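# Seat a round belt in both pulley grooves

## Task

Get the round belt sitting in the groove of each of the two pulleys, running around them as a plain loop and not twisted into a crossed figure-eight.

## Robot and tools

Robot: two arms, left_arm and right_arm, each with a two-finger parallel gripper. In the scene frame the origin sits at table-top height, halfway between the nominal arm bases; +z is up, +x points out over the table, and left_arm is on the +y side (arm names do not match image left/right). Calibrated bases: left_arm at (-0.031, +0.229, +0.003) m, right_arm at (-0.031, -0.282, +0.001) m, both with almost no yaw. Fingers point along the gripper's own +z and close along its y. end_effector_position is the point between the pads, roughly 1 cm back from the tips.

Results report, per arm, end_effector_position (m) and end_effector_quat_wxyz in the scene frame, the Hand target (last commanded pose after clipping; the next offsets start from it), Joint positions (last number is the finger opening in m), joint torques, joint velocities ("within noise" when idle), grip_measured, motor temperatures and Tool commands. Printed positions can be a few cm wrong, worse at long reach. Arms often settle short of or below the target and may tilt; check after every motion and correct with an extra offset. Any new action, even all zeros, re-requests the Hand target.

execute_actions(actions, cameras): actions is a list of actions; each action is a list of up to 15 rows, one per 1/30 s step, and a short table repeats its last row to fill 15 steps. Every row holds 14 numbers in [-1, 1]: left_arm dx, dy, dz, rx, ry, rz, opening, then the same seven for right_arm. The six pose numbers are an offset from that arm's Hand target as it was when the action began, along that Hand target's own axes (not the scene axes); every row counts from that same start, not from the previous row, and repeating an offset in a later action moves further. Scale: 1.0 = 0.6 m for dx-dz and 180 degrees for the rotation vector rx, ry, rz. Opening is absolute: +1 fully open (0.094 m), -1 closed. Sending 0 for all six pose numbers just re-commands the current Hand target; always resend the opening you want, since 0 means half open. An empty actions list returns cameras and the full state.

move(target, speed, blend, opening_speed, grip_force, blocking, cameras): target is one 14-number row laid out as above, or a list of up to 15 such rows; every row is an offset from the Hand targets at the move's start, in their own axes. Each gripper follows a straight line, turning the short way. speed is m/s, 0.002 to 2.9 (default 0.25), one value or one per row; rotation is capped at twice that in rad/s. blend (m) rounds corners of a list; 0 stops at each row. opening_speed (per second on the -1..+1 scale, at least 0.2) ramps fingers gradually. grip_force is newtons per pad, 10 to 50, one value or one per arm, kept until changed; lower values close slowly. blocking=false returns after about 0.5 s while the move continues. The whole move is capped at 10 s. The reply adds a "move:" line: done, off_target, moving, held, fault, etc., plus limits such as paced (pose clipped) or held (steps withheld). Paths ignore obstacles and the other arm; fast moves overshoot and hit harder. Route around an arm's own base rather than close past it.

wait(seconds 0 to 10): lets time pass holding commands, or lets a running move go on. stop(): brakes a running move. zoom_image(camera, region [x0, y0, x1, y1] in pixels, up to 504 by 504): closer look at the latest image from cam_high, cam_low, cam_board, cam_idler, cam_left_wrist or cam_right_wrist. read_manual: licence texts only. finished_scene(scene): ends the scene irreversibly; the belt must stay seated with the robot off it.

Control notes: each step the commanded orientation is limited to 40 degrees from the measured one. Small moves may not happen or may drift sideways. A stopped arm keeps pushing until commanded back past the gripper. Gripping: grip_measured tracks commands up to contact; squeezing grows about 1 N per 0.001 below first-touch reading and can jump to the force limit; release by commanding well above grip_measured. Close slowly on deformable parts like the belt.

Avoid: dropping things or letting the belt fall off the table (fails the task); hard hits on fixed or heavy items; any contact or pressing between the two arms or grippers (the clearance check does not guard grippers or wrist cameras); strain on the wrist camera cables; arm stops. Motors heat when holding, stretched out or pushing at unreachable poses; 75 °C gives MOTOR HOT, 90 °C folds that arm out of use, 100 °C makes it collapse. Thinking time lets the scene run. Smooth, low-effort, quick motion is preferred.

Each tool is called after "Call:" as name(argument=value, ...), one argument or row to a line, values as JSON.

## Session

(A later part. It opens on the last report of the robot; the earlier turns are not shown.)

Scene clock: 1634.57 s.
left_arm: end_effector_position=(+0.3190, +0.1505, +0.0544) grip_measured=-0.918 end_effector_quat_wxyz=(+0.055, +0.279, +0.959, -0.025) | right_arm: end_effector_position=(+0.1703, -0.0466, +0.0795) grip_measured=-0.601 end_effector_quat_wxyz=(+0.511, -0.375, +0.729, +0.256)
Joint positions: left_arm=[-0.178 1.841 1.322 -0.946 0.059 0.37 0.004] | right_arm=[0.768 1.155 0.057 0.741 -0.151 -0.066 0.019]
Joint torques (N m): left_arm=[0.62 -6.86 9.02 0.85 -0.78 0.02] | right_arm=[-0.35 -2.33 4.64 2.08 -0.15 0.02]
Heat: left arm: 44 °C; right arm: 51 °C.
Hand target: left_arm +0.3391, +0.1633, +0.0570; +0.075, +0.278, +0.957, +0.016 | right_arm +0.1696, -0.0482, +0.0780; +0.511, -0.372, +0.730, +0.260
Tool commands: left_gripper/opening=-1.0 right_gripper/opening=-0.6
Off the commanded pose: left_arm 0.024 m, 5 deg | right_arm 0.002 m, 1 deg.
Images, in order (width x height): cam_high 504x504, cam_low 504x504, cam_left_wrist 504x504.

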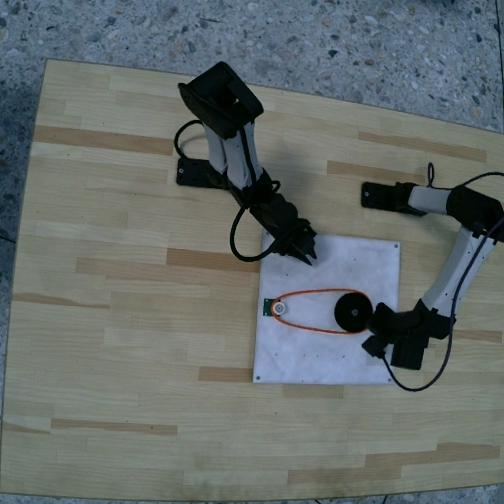

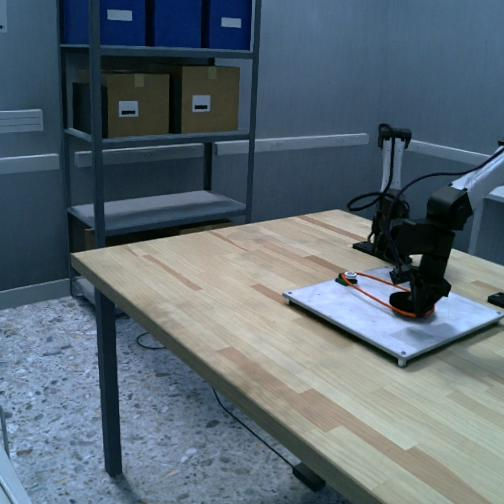

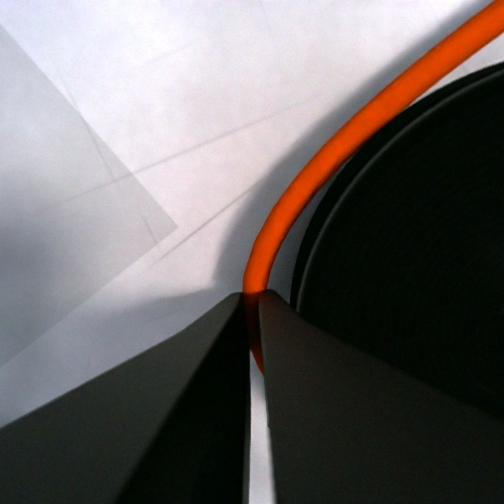

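Call:
move(
  target=[
    [-0.021,-0.0143,-0.002,0,0,0.075,-1,0,0,0,0,0,0,-0.6],
    [-0.040,-0.024,-0.003,0,0,0.15,-1,0,0,0,0,0,0,-0.6],
    [-0.0585,-0.0345,-0.003,0,0,0.23,-1,0,0,0,0,0,0,-0.6],
  ],
  speed=0.03,
  blend=0.008,
  cameras=["cam_idler","cam_right_wrist","cam_low","cam_left_wrist"],
)

Call:
zoom_image(
  camera="cam_idler",
  region=[404, 150, 504, 270],
)

Call:
zoom_image(
  camera="cam_right_wrist",
  region=[185, 50, 385, 180],
)

Call:
zoom_image(
  camera="cam_low",
  region=[370, 270, 450, 340],
)

Scene clock: 1658.03 s.
left_arm: end_effector_position=(+0.3402, +0.1267, +0.0597) grip_measured=-0.918 end_effector_quat_wxyz=(+0.061, +0.544, +0.837, +0.011) | right_arm: end_effector_position=(+0.1703, -0.0466, +0.0795) grip_measured=-0.601 end_effector_quat_wxyz=(+0.511, -0.375, +0.729, +0.256)
Joint positions: left_arm=[-0.246 1.917 1.443 -0.974 0.018 0.89 0.004] | right_arm=[0.768 1.155 0.057 0.741 -0.151 -0.066 0.019]
Joint torques (N m): left_arm=[0.03 -7.39 8.95 0.73 -0.5 0.06] | right_arm=[-0.42 -2.48 4.53 2.11 -0.15 -0.01]
Heat: left arm: 45 °C; right arm: 51 °C.
Hand target: left_arm +0.3541, +0.1325, +0.0615; +0.067, +0.548, +0.833, +0.038 (not the last commanded pose) | right_arm +0.1696, -0.0482, +0.0780; +0.511, -0.372, +0.730, +0.260
Off the commanded pose: left_arm 0.017 m, 9 deg | right_arm 0.002 m, 1 deg.
move: off_target (left_arm; path cut at 10 s); path passed 2 of 3 targets
Images, in order (width x height): cam_low 504x504, cam_idler 504x504, cam_left_wrist 504x504, cam_right_wrist 504x504.

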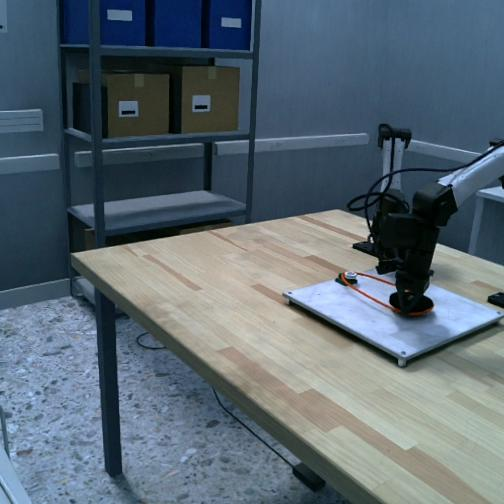

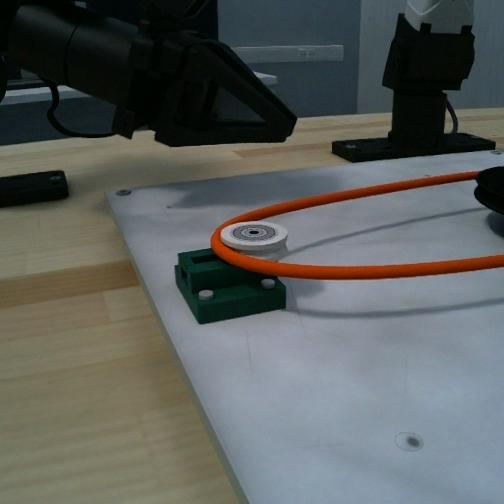

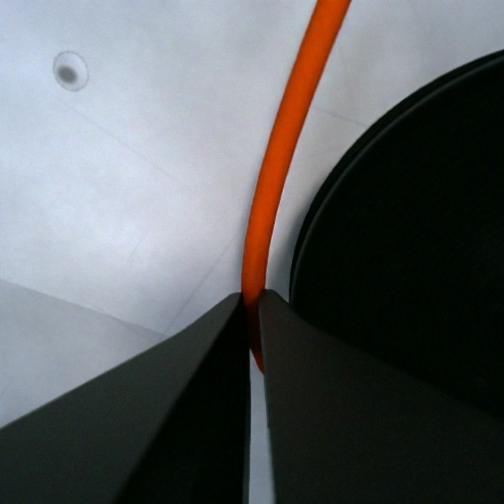

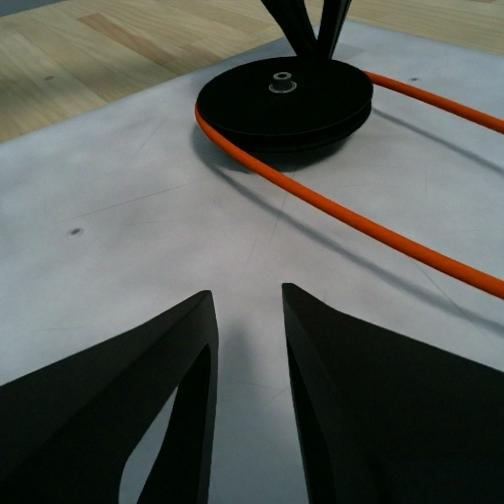

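Scaled by 4.200 from the camera's 504x504 image, which has a finer 720x720 frame.

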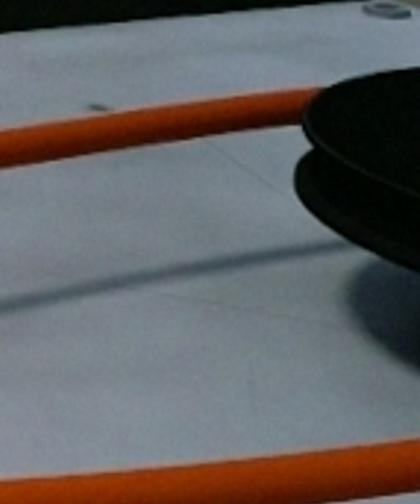

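Scaled by 2.520 from the camera's 504x504 image, which has a finer 720x720 frame.

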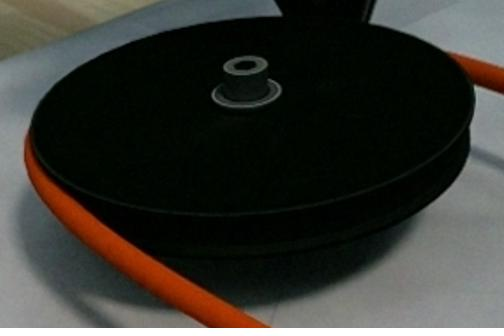

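Scaled by 6.300 from the camera's 504x504 image, which has a finer 720x720 frame.

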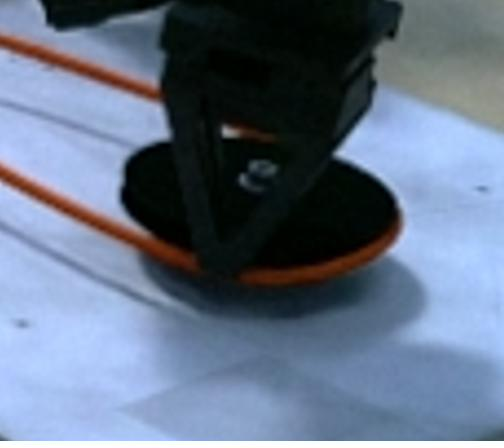

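Call:
move(
  target=[
    [0,0,0.006,0,0,0.02,-1,0,0,0,0,0,0,-0.6],
    [-0.0275,0.0026,0.008,0,0,0.06,-1,0,0,0,0,0,0,-0.6],
  ],
  speed=0.03,
  cameras=["cam_idler","cam_right_wrist","cam_low","cam_left_wrist"],
)

Call:
zoom_image(
  camera="cam_idler",
  region=[404, 150, 504, 270],
)

Call:
zoom_image(
  camera="cam_right_wrist",
  region=[185, 50, 385, 180],
)

Call:
zoom_image(
  camera="cam_low",
  region=[370, 270, 450, 340],
)

Scene clock: 1672.87 s.
left_arm: end_effector_position=(+0.3472, +0.1140, +0.0565) grip_measured=-0.918 end_effector_quat_wxyz=(+0.055, +0.620, +0.783, +0.017) | right_arm: end_effector_position=(+0.1703, -0.0466, +0.0795) grip_measured=-0.601 end_effector_quat_wxyz=(+0.511, -0.375, +0.729, +0.256)
Joint positions: left_arm=[-0.277 1.965 1.497 -0.988 0.008 1.048 0.004] | right_arm=[0.768 1.155 0.057 0.741 -0.151 -0.066 0.019]
Joint torques (N m): left_arm=[0.06 -7.68 8.91 0.76 -0.45 0.09] | right_arm=[-0.5 -2.33 4.52 2.05 -0.14 0.01]
Heat: left arm: 45 °C; right arm: 51 °C.
Hand target: left_arm +0.3627, +0.1180, +0.0581; +0.063, +0.623, +0.778, +0.044 | right_arm +0.1696, -0.0482, +0.0780; +0.511, -0.372, +0.730, +0.260
Off the commanded pose: left_arm 0.016 m, 3 deg | right_arm 0.002 m, 1 deg.
move: off_target (left_arm)
Images, in order (width x height): cam_low 504x504, cam_idler 504x504, cam_left_wrist 504x504, cam_right_wrist 504x504.

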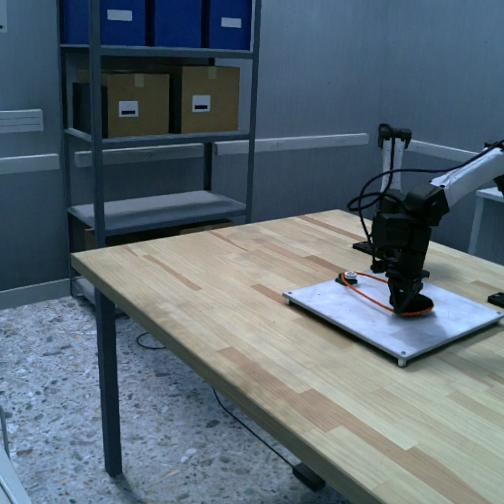

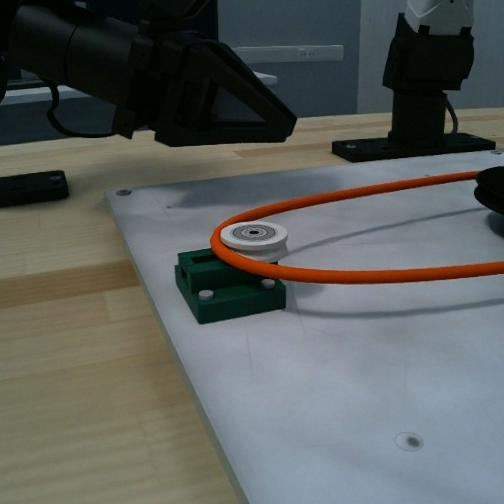

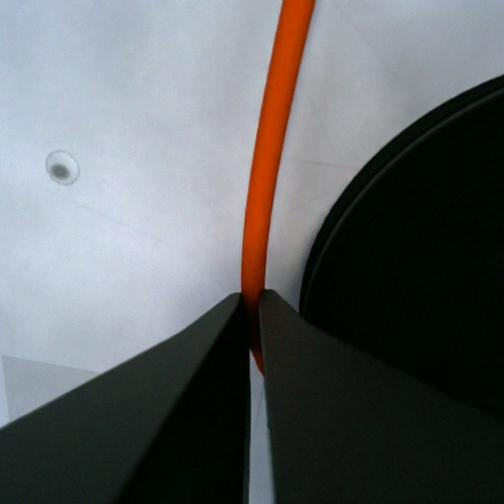

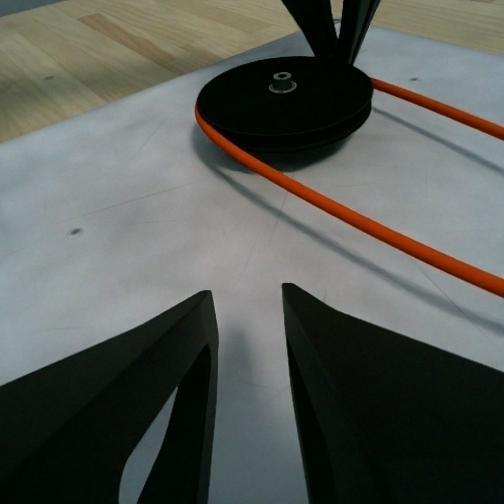

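Scaled by 4.200 from the camera's 504x504 image, which has a finer 720x720 frame.

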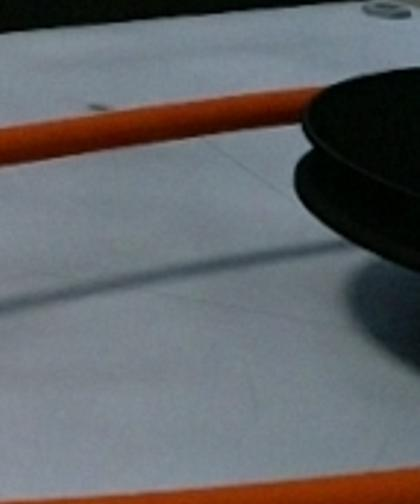

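Scaled by 2.520 from the camera's 504x504 image, which has a finer 720x720 frame.

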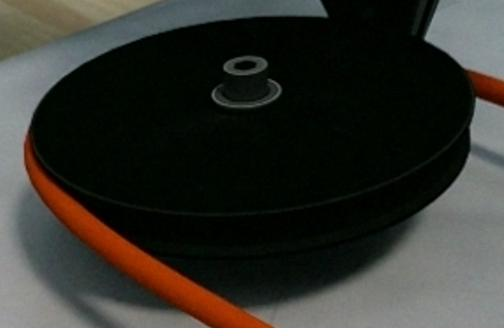

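Scaled by 6.300 from the camera's 504x504 image, which has a finer 720x720 frame.

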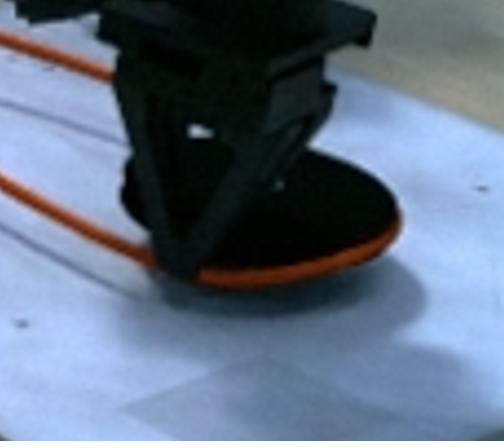

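Call:
move(
  target=[
    [-0.029,-0.0065,0.003,0,0,0.02,-1,0,0,0,0,0,0,-0.6],
    [-0.068,-0.02,0.006,0,0,0.045,-1,0,0,0,0,0,0,-0.6],
  ],
  speed=0.03,
  blend=0.008,
  cameras=["cam_idler","cam_right_wrist","cam_low","cam_left_wrist"],
)

Call:
zoom_image(
  camera="cam_idler",
  region=[404, 150, 504, 270],
)

Call:
zoom_image(
  camera="cam_right_wrist",
  region=[185, 50, 385, 180],
)

Call:
zoom_image(
  camera="cam_low",
  region=[370, 270, 450, 340],
)

Scene clock: 1687.57 s.
left_arm: end_effector_position=(+0.3516, +0.0785, +0.0552) grip_measured=-0.918 end_effector_quat_wxyz=(+0.054, +0.672, +0.737, +0.040) | right_arm: end_effector_position=(+0.1703, -0.0466, +0.0795) grip_measured=-0.601 end_effector_quat_wxyz=(+0.511, -0.375, +0.729, +0.256)
Joint positions: left_arm=[-0.376 2.014 1.561 -0.989 -0.038 1.09 0.004] | right_arm=[0.768 1.155 0.057 0.741 -0.151 -0.066 0.019]
Joint torques (N m): left_arm=[-0.5 -7.97 8.47 0.69 -0.15 0.04] | right_arm=[-0.39 -2.52 4.45 2.09 -0.16 0.01]
Heat: left arm: 46 °C; right arm: 51 °C.
Hand target: left_arm +0.3605, +0.0756, +0.0546; +0.060, +0.677, +0.732, +0.048 | right_arm +0.1696, -0.0482, +0.0780; +0.511, -0.372, +0.730, +0.260
Off the commanded pose: left_arm 0.009 m, 1 deg | right_arm 0.002 m, 1 deg.
move: done
Images, in order (width x height): cam_low 504x504, cam_idler 504x504, cam_left_wrist 504x504, cam_right_wrist 504x504.

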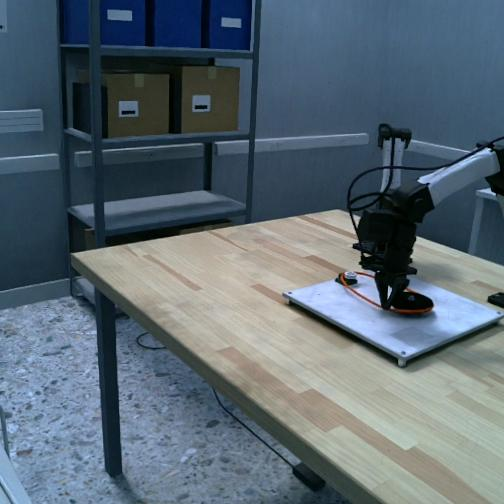

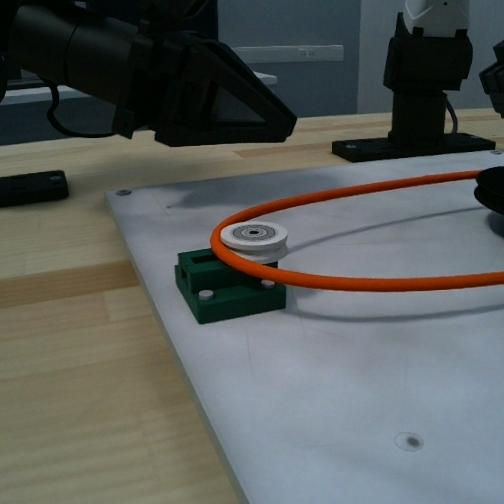

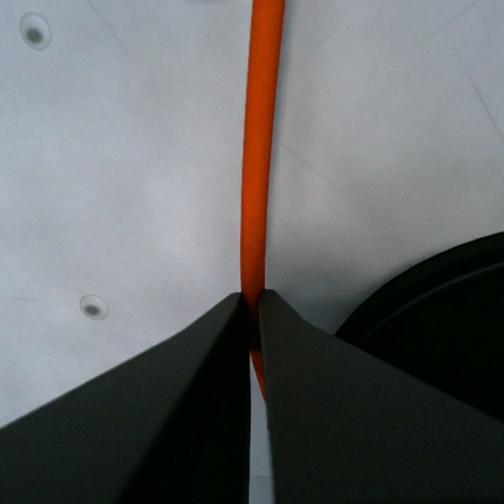

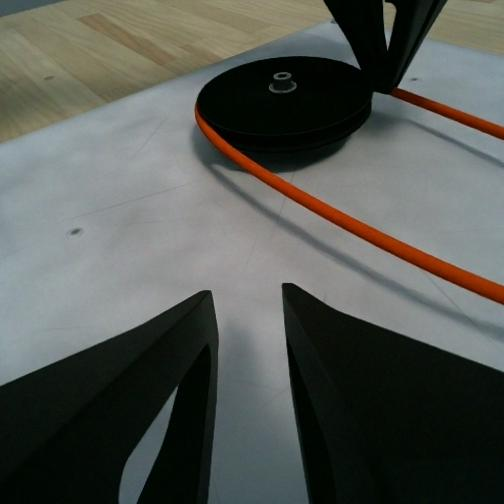

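Scaled by 4.200 from the camera's 504x504 image, which has a finer 720x720 frame.

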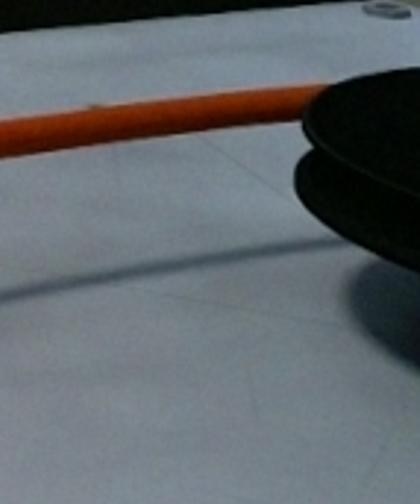

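Scaled by 2.520 from the camera's 504x504 image, which has a finer 720x720 frame.

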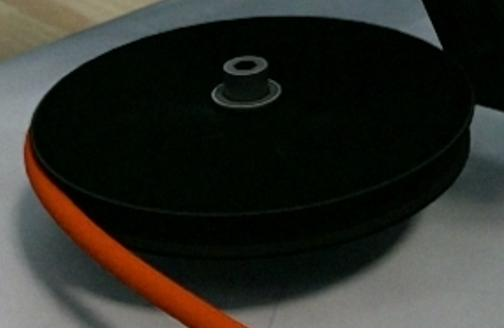

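Scaled by 6.300 from the camera's 504x504 image, which has a finer 720x720 frame.

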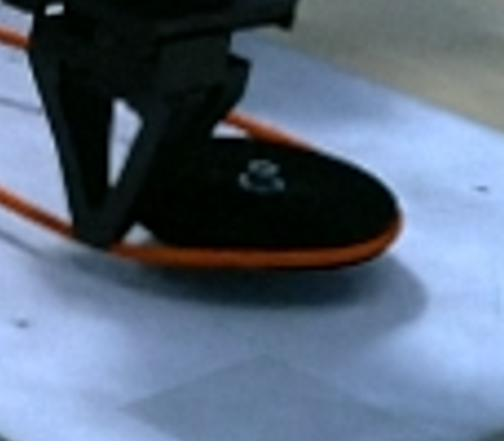

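Call:
zoom_image(
  camera="cam_idler",
  region=[170, 190, 320, 320],
)

Scaled by 3.360 from the camera's 504x504 image, which has a finer 720x720 frame.

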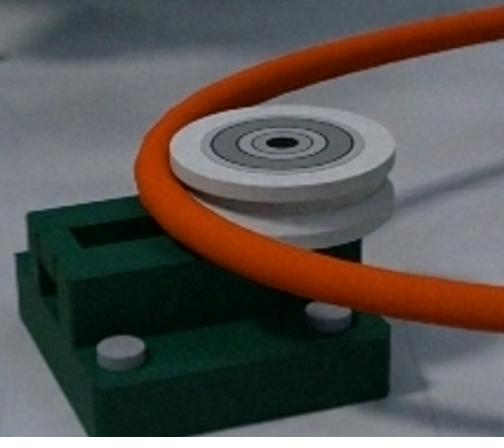

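Call:
move(
  target=[
    [0,0,0,0,0,0,-0.7,0,0,0,0,0,0,-0.6],
  ],
  speed=0.03,
  opening_speed=0.2,
  cameras=["cam_idler","cam_right_wrist","cam_low","cam_left_wrist"],
)

Call:
zoom_image(
  camera="cam_idler",
  region=[170, 190, 320, 320],
)

Call:
zoom_image(
  camera="cam_low",
  region=[370, 270, 450, 340],
)

Scene clock: 1703.93 s.
left_arm: end_effector_position=(+0.3529, +0.0785, +0.0554) grip_measured=-0.702 end_effector_quat_wxyz=(+0.055, +0.672, +0.737, +0.042) | right_arm: end_effector_position=(+0.1703, -0.0466, +0.0795) grip_measured=-0.601 end_effector_quat_wxyz=(+0.511, -0.375, +0.729, +0.256)
Joint positions: left_arm=[-0.376 2.014 1.561 -0.984 -0.04 1.091 0.014] | right_arm=[0.768 1.155 0.057 0.741 -0.151 -0.066 0.019]
Joint torques (N m): left_arm=[-0.58 -7.94 8.5 0.67 -0.15 0] | right_arm=[-0.24 -2.45 4.59 2.11 -0.15 -0.01]
Heat: left arm: 46 °C; right arm: 51 °C.
Hand target: left_arm +0.3605, +0.0756, +0.0546; +0.060, +0.677, +0.732, +0.048 | right_arm +0.1696, -0.0482, +0.0780; +0.511, -0.372, +0.730, +0.260
Off the commanded pose: left_arm 0.008 m, 1 deg | right_arm 0.002 m, 1 deg.
move: done
Images, in order (width x height): cam_low 504x504, cam_idler 504x504, cam_left_wrist 504x504, cam_right_wrist 504x504.

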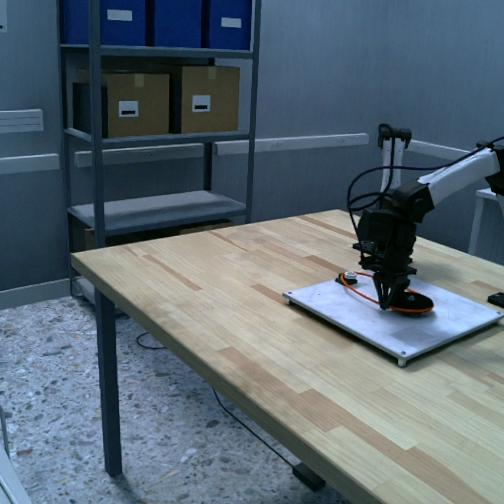

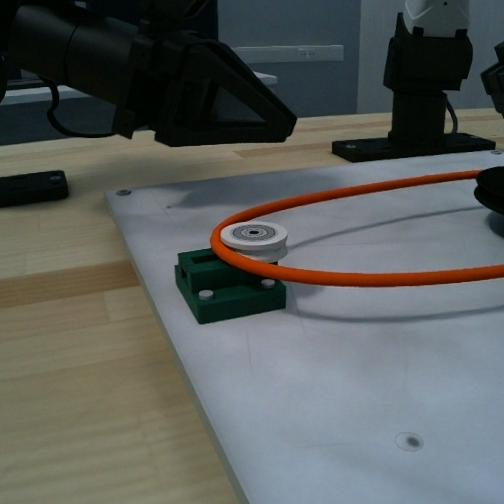

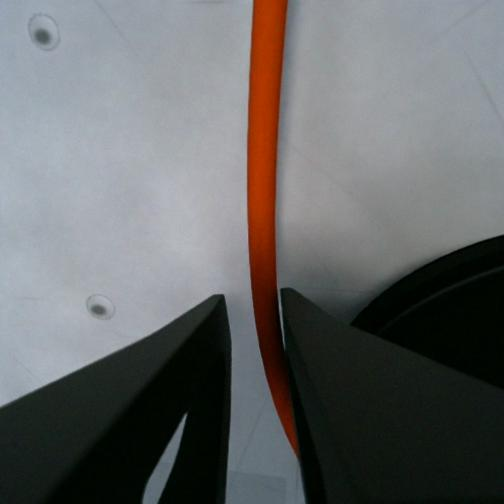

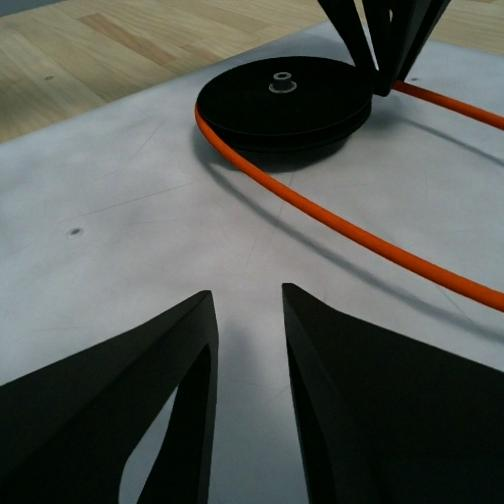

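Scaled by 3.360 from the camera's 504x504 image, which has a finer 720x720 frame.

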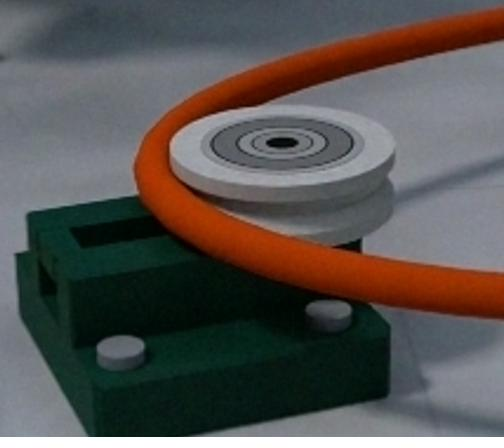

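Scaled by 6.300 from the camera's 504x504 image, which has a finer 720x720 frame.

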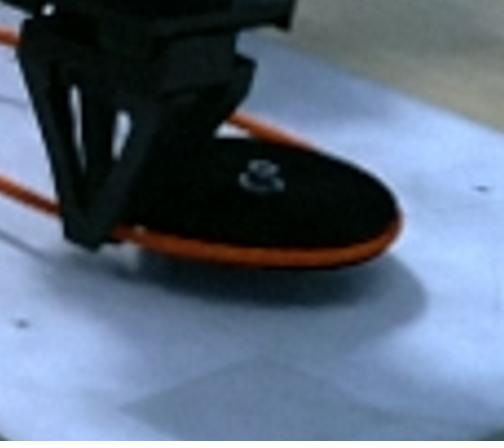

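Call:
move(
  target=[
    [-0.012,-0.012,0,0,0,0,-0.7,0,0,0,0,0,0,-0.6],
    [-0.0236,-0.0186,0,0,0,0,-0.7,0,0,0,0,0,0,-0.6],
    [-0.0236,-0.0186,-0.1,0,0,0,-0.7,0,0,0,0,0,0,-0.6],
  ],
  speed=0.04,
  cameras=["cam_idler","cam_right_wrist","cam_low","cam_left_wrist"],
)

Call:
zoom_image(
  camera="cam_idler",
  region=[170, 190, 320, 320],
)

Call:
zoom_image(
  camera="cam_low",
  region=[370, 270, 450, 340],
)

Call:
zoom_image(
  camera="cam_right_wrist",
  region=[185, 50, 385, 180],
)

Scene clock: 1719.57 s.
left_arm: end_effector_position=(+0.3389, +0.0632, +0.0925) grip_measured=-0.702 end_effector_quat_wxyz=(+0.040, +0.679, +0.732, +0.038) | right_arm: end_effector_position=(+0.1703, -0.0466, +0.0795) grip_measured=-0.601 end_effector_quat_wxyz=(+0.511, -0.375, +0.729, +0.256)
Joint positions: left_arm=[-0.427 1.997 1.689 -1.163 -0.047 1.057 0.014] | right_arm=[0.768 1.155 0.057 0.741 -0.151 -0.066 0.019]
Joint torques (N m): left_arm=[-0.75 -12.25 8.51 0.36 -0.17 -0.2] | right_arm=[-0.24 -2.33 4.75 2.05 -0.12 0.02]
Heat: left arm: 47 °C; right arm: 51 °C.
Hand target: left_arm +0.3414, +0.0613, +0.1126; +0.060, +0.677, +0.732, +0.048 | right_arm +0.1696, -0.0482, +0.0780; +0.511, -0.372, +0.730, +0.260
Off the commanded pose: left_arm 0.020 m, 3 deg | right_arm 0.002 m, 1 deg.
move: off_target (left_arm)
Images, in order (width x height): cam_low 504x504, cam_idler 504x504, cam_left_wrist 504x504, cam_right_wrist 504x504.

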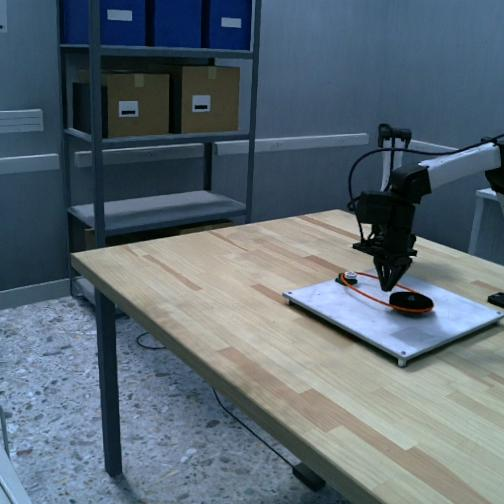

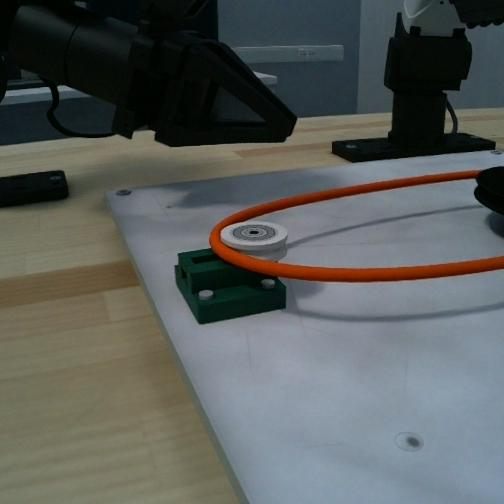

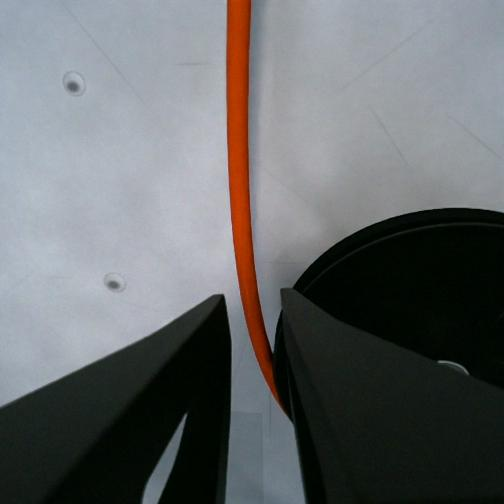

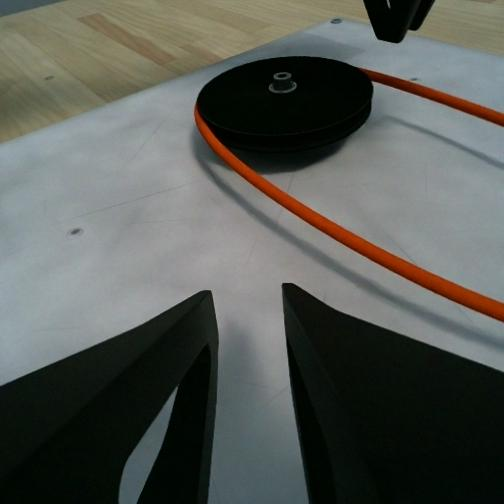

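Scaled by 3.360 from the camera's 504x504 image, which has a finer 720x720 frame.

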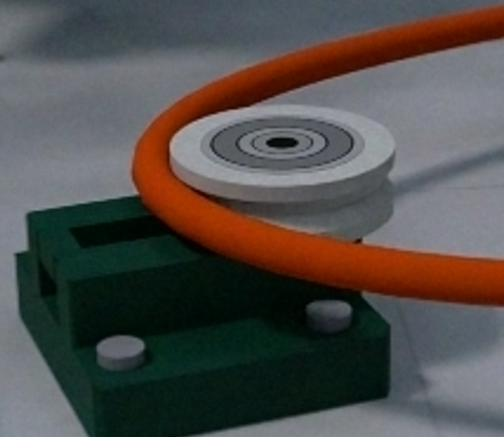

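Scaled by 6.300 from the camera's 504x504 image, which has a finer 720x720 frame.

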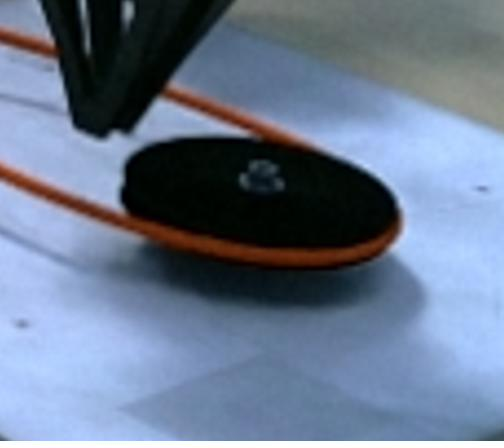

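Scaled by 2.520 from the camera's 504x504 image, which has a finer 720x720 frame.

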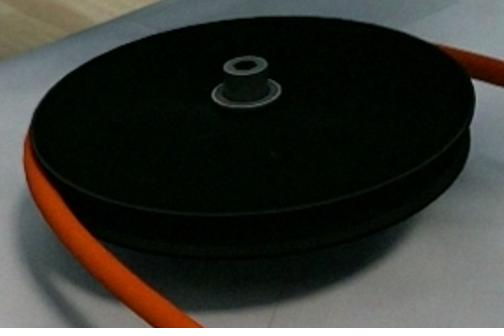

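Call:
move(
  target=[
    [0,0,-0.06,0,0,0,-0.7,0,0,0,0,0,0,-0.6],
    [0.1,0,-0.12,0,0,-0.3,-0.7,0,0,0,0,0,0,-0.6],
    [0.283,-0.05,-0.12,0,0,-0.96,-0.7,0,0,0,0,0,0,-0.6],
  ],
  speed=0.2,
  blend=0.02,
)

Call:
move(
  target=[
    [-0.03,0,0.06,0,0.2,0,-0.7,0,0,0,0,0,0,-0.6],
    [-0.01,0,0.12,0,0.33,0,-0.7,0,0,0,0,0,0,-0.6],
  ],
  speed=0.2,
  cameras=["cam_left_wrist","cam_idler"],
)

Call:
zoom_image(
  camera="cam_left_wrist",
  region=[100, 120, 360, 270],
)

Scene clock: 1741.33 s.
left_arm: end_effector_position=(+0.2869, +0.2288, +0.1681) grip_measured=-0.702 end_effector_quat_wxyz=(-0.040, +0.683, -0.728, +0.042) | right_arm: end_effector_position=(+0.1703, -0.0466, +0.0795) grip_measured=-0.601 end_effector_quat_wxyz=(+0.511, -0.375, +0.729, +0.256)
Joint positions: left_arm=[0.017 1.646 1.545 -1.355 0.006 -1.506 0.014] | right_arm=[0.768 1.155 0.057 0.741 -0.151 -0.066 0.019]
Joint torques (N m): left_arm=[0.23 -8.95 5.86 0.68 -0.08 -0.21] | right_arm=[-0.44 -2.3 4.6 2.07 -0.11 0.04]
Motor temperatures (°C): left_arm=[25 53 44 25 25 23 30] | right_arm=[24 29 32 51 25 22 23]
Heat: left arm: 53 °C; right arm: 51 °C.
Hand target: left_arm +0.2879, +0.2289, +0.1753; -0.052, +0.688, -0.721, +0.057 | right_arm +0.1696, -0.0482, +0.0780; +0.511, -0.372, +0.730, +0.260
Off the commanded pose: left_arm 0.007 m, 2 deg | right_arm 0.002 m, 1 deg.
move: done; blend cut to 0.0182 m at target 1

Scene clock: 1745.30 s.
left_arm: end_effector_position=(+0.2965, +0.2328, +0.1012) grip_measured=-0.702 end_effector_quat_wxyz=(-0.309, -0.571, +0.657, -0.384) | right_arm: end_effector_position=(+0.1703, -0.0466, +0.0795) grip_measured=-0.601 end_effector_quat_wxyz=(+0.511, -0.375, +0.729, +0.256)
Joint positions: left_arm=[0.458 2.131 1.538 -1.559 0.908 -0.698 0.014] | right_arm=[0.768 1.155 0.057 0.741 -0.151 -0.066 0.019]
Joint torques (N m): left_arm=[0.29 -8.13 6.9 -0.89 0.45 -0.01] | right_arm=[-0.44 -2.41 4.55 2.07 -0.14 0.03]
Heat: left arm: 53 °C; right arm: 51 °C.
Hand target: left_arm +0.2992, +0.2341, +0.1040; -0.312, -0.570, +0.652, -0.390 | right_arm +0.1696, -0.0482, +0.0780; +0.511, -0.372, +0.730, +0.260
Off the commanded pose: left_arm 0.004 m, 1 deg | right_arm 0.002 m, 1 deg.
joint sent to its limit (left arm) — joint 4 (wrist pitch), lower limit. The joint targets still meet the commanded pose.
move: done
Images, in order (width x height): cam_idler 504x504, cam_left_wrist 504x504.

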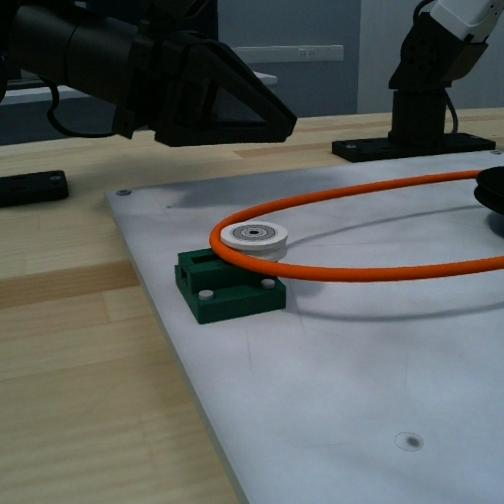

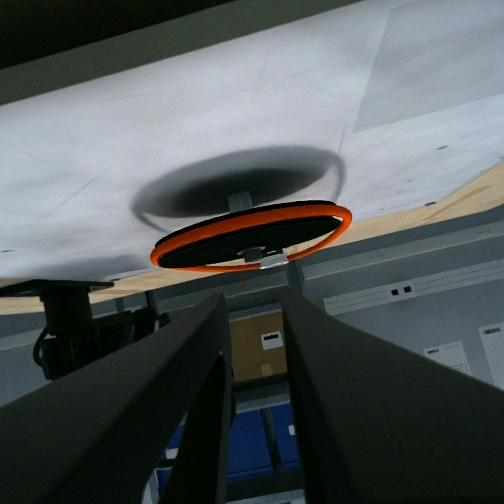

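Scaled by 1.938 from the camera's 504x504 image, which has a finer 720x720 frame.

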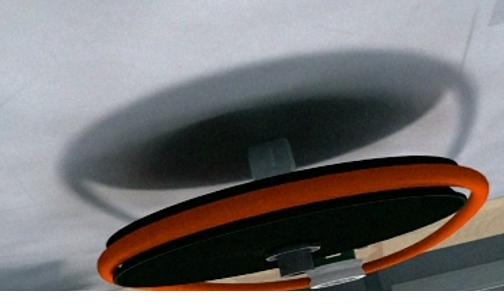

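Call:
zoom_image(
  camera="cam_left_wrist",
  region=[140, 190, 260, 280],
)

Call:
zoom_image(
  camera="cam_left_wrist",
  region=[250, 190, 370, 280],
)

Scaled by 4.200 from the camera's 504x504 image, which has a finer 720x720 frame.

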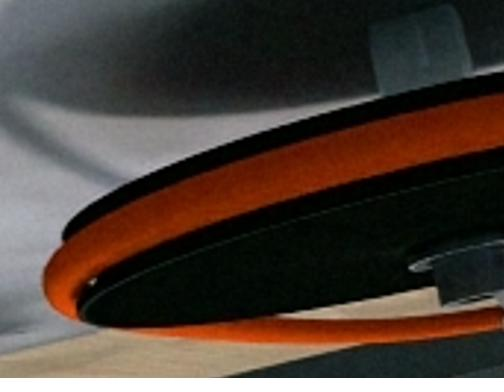

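Scaled by 4.200 from the camera's 504x504 image, which has a finer 720x720 frame.

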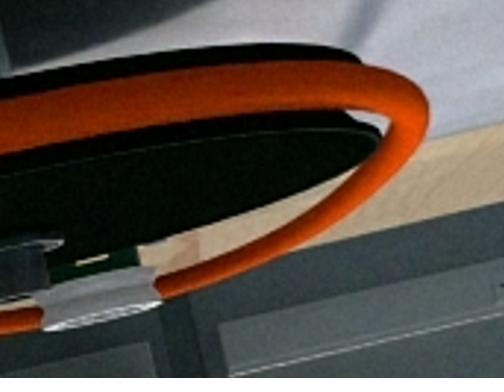

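Call:
finished_scene(
  scene=2,
)

The scene is finished: the task was done.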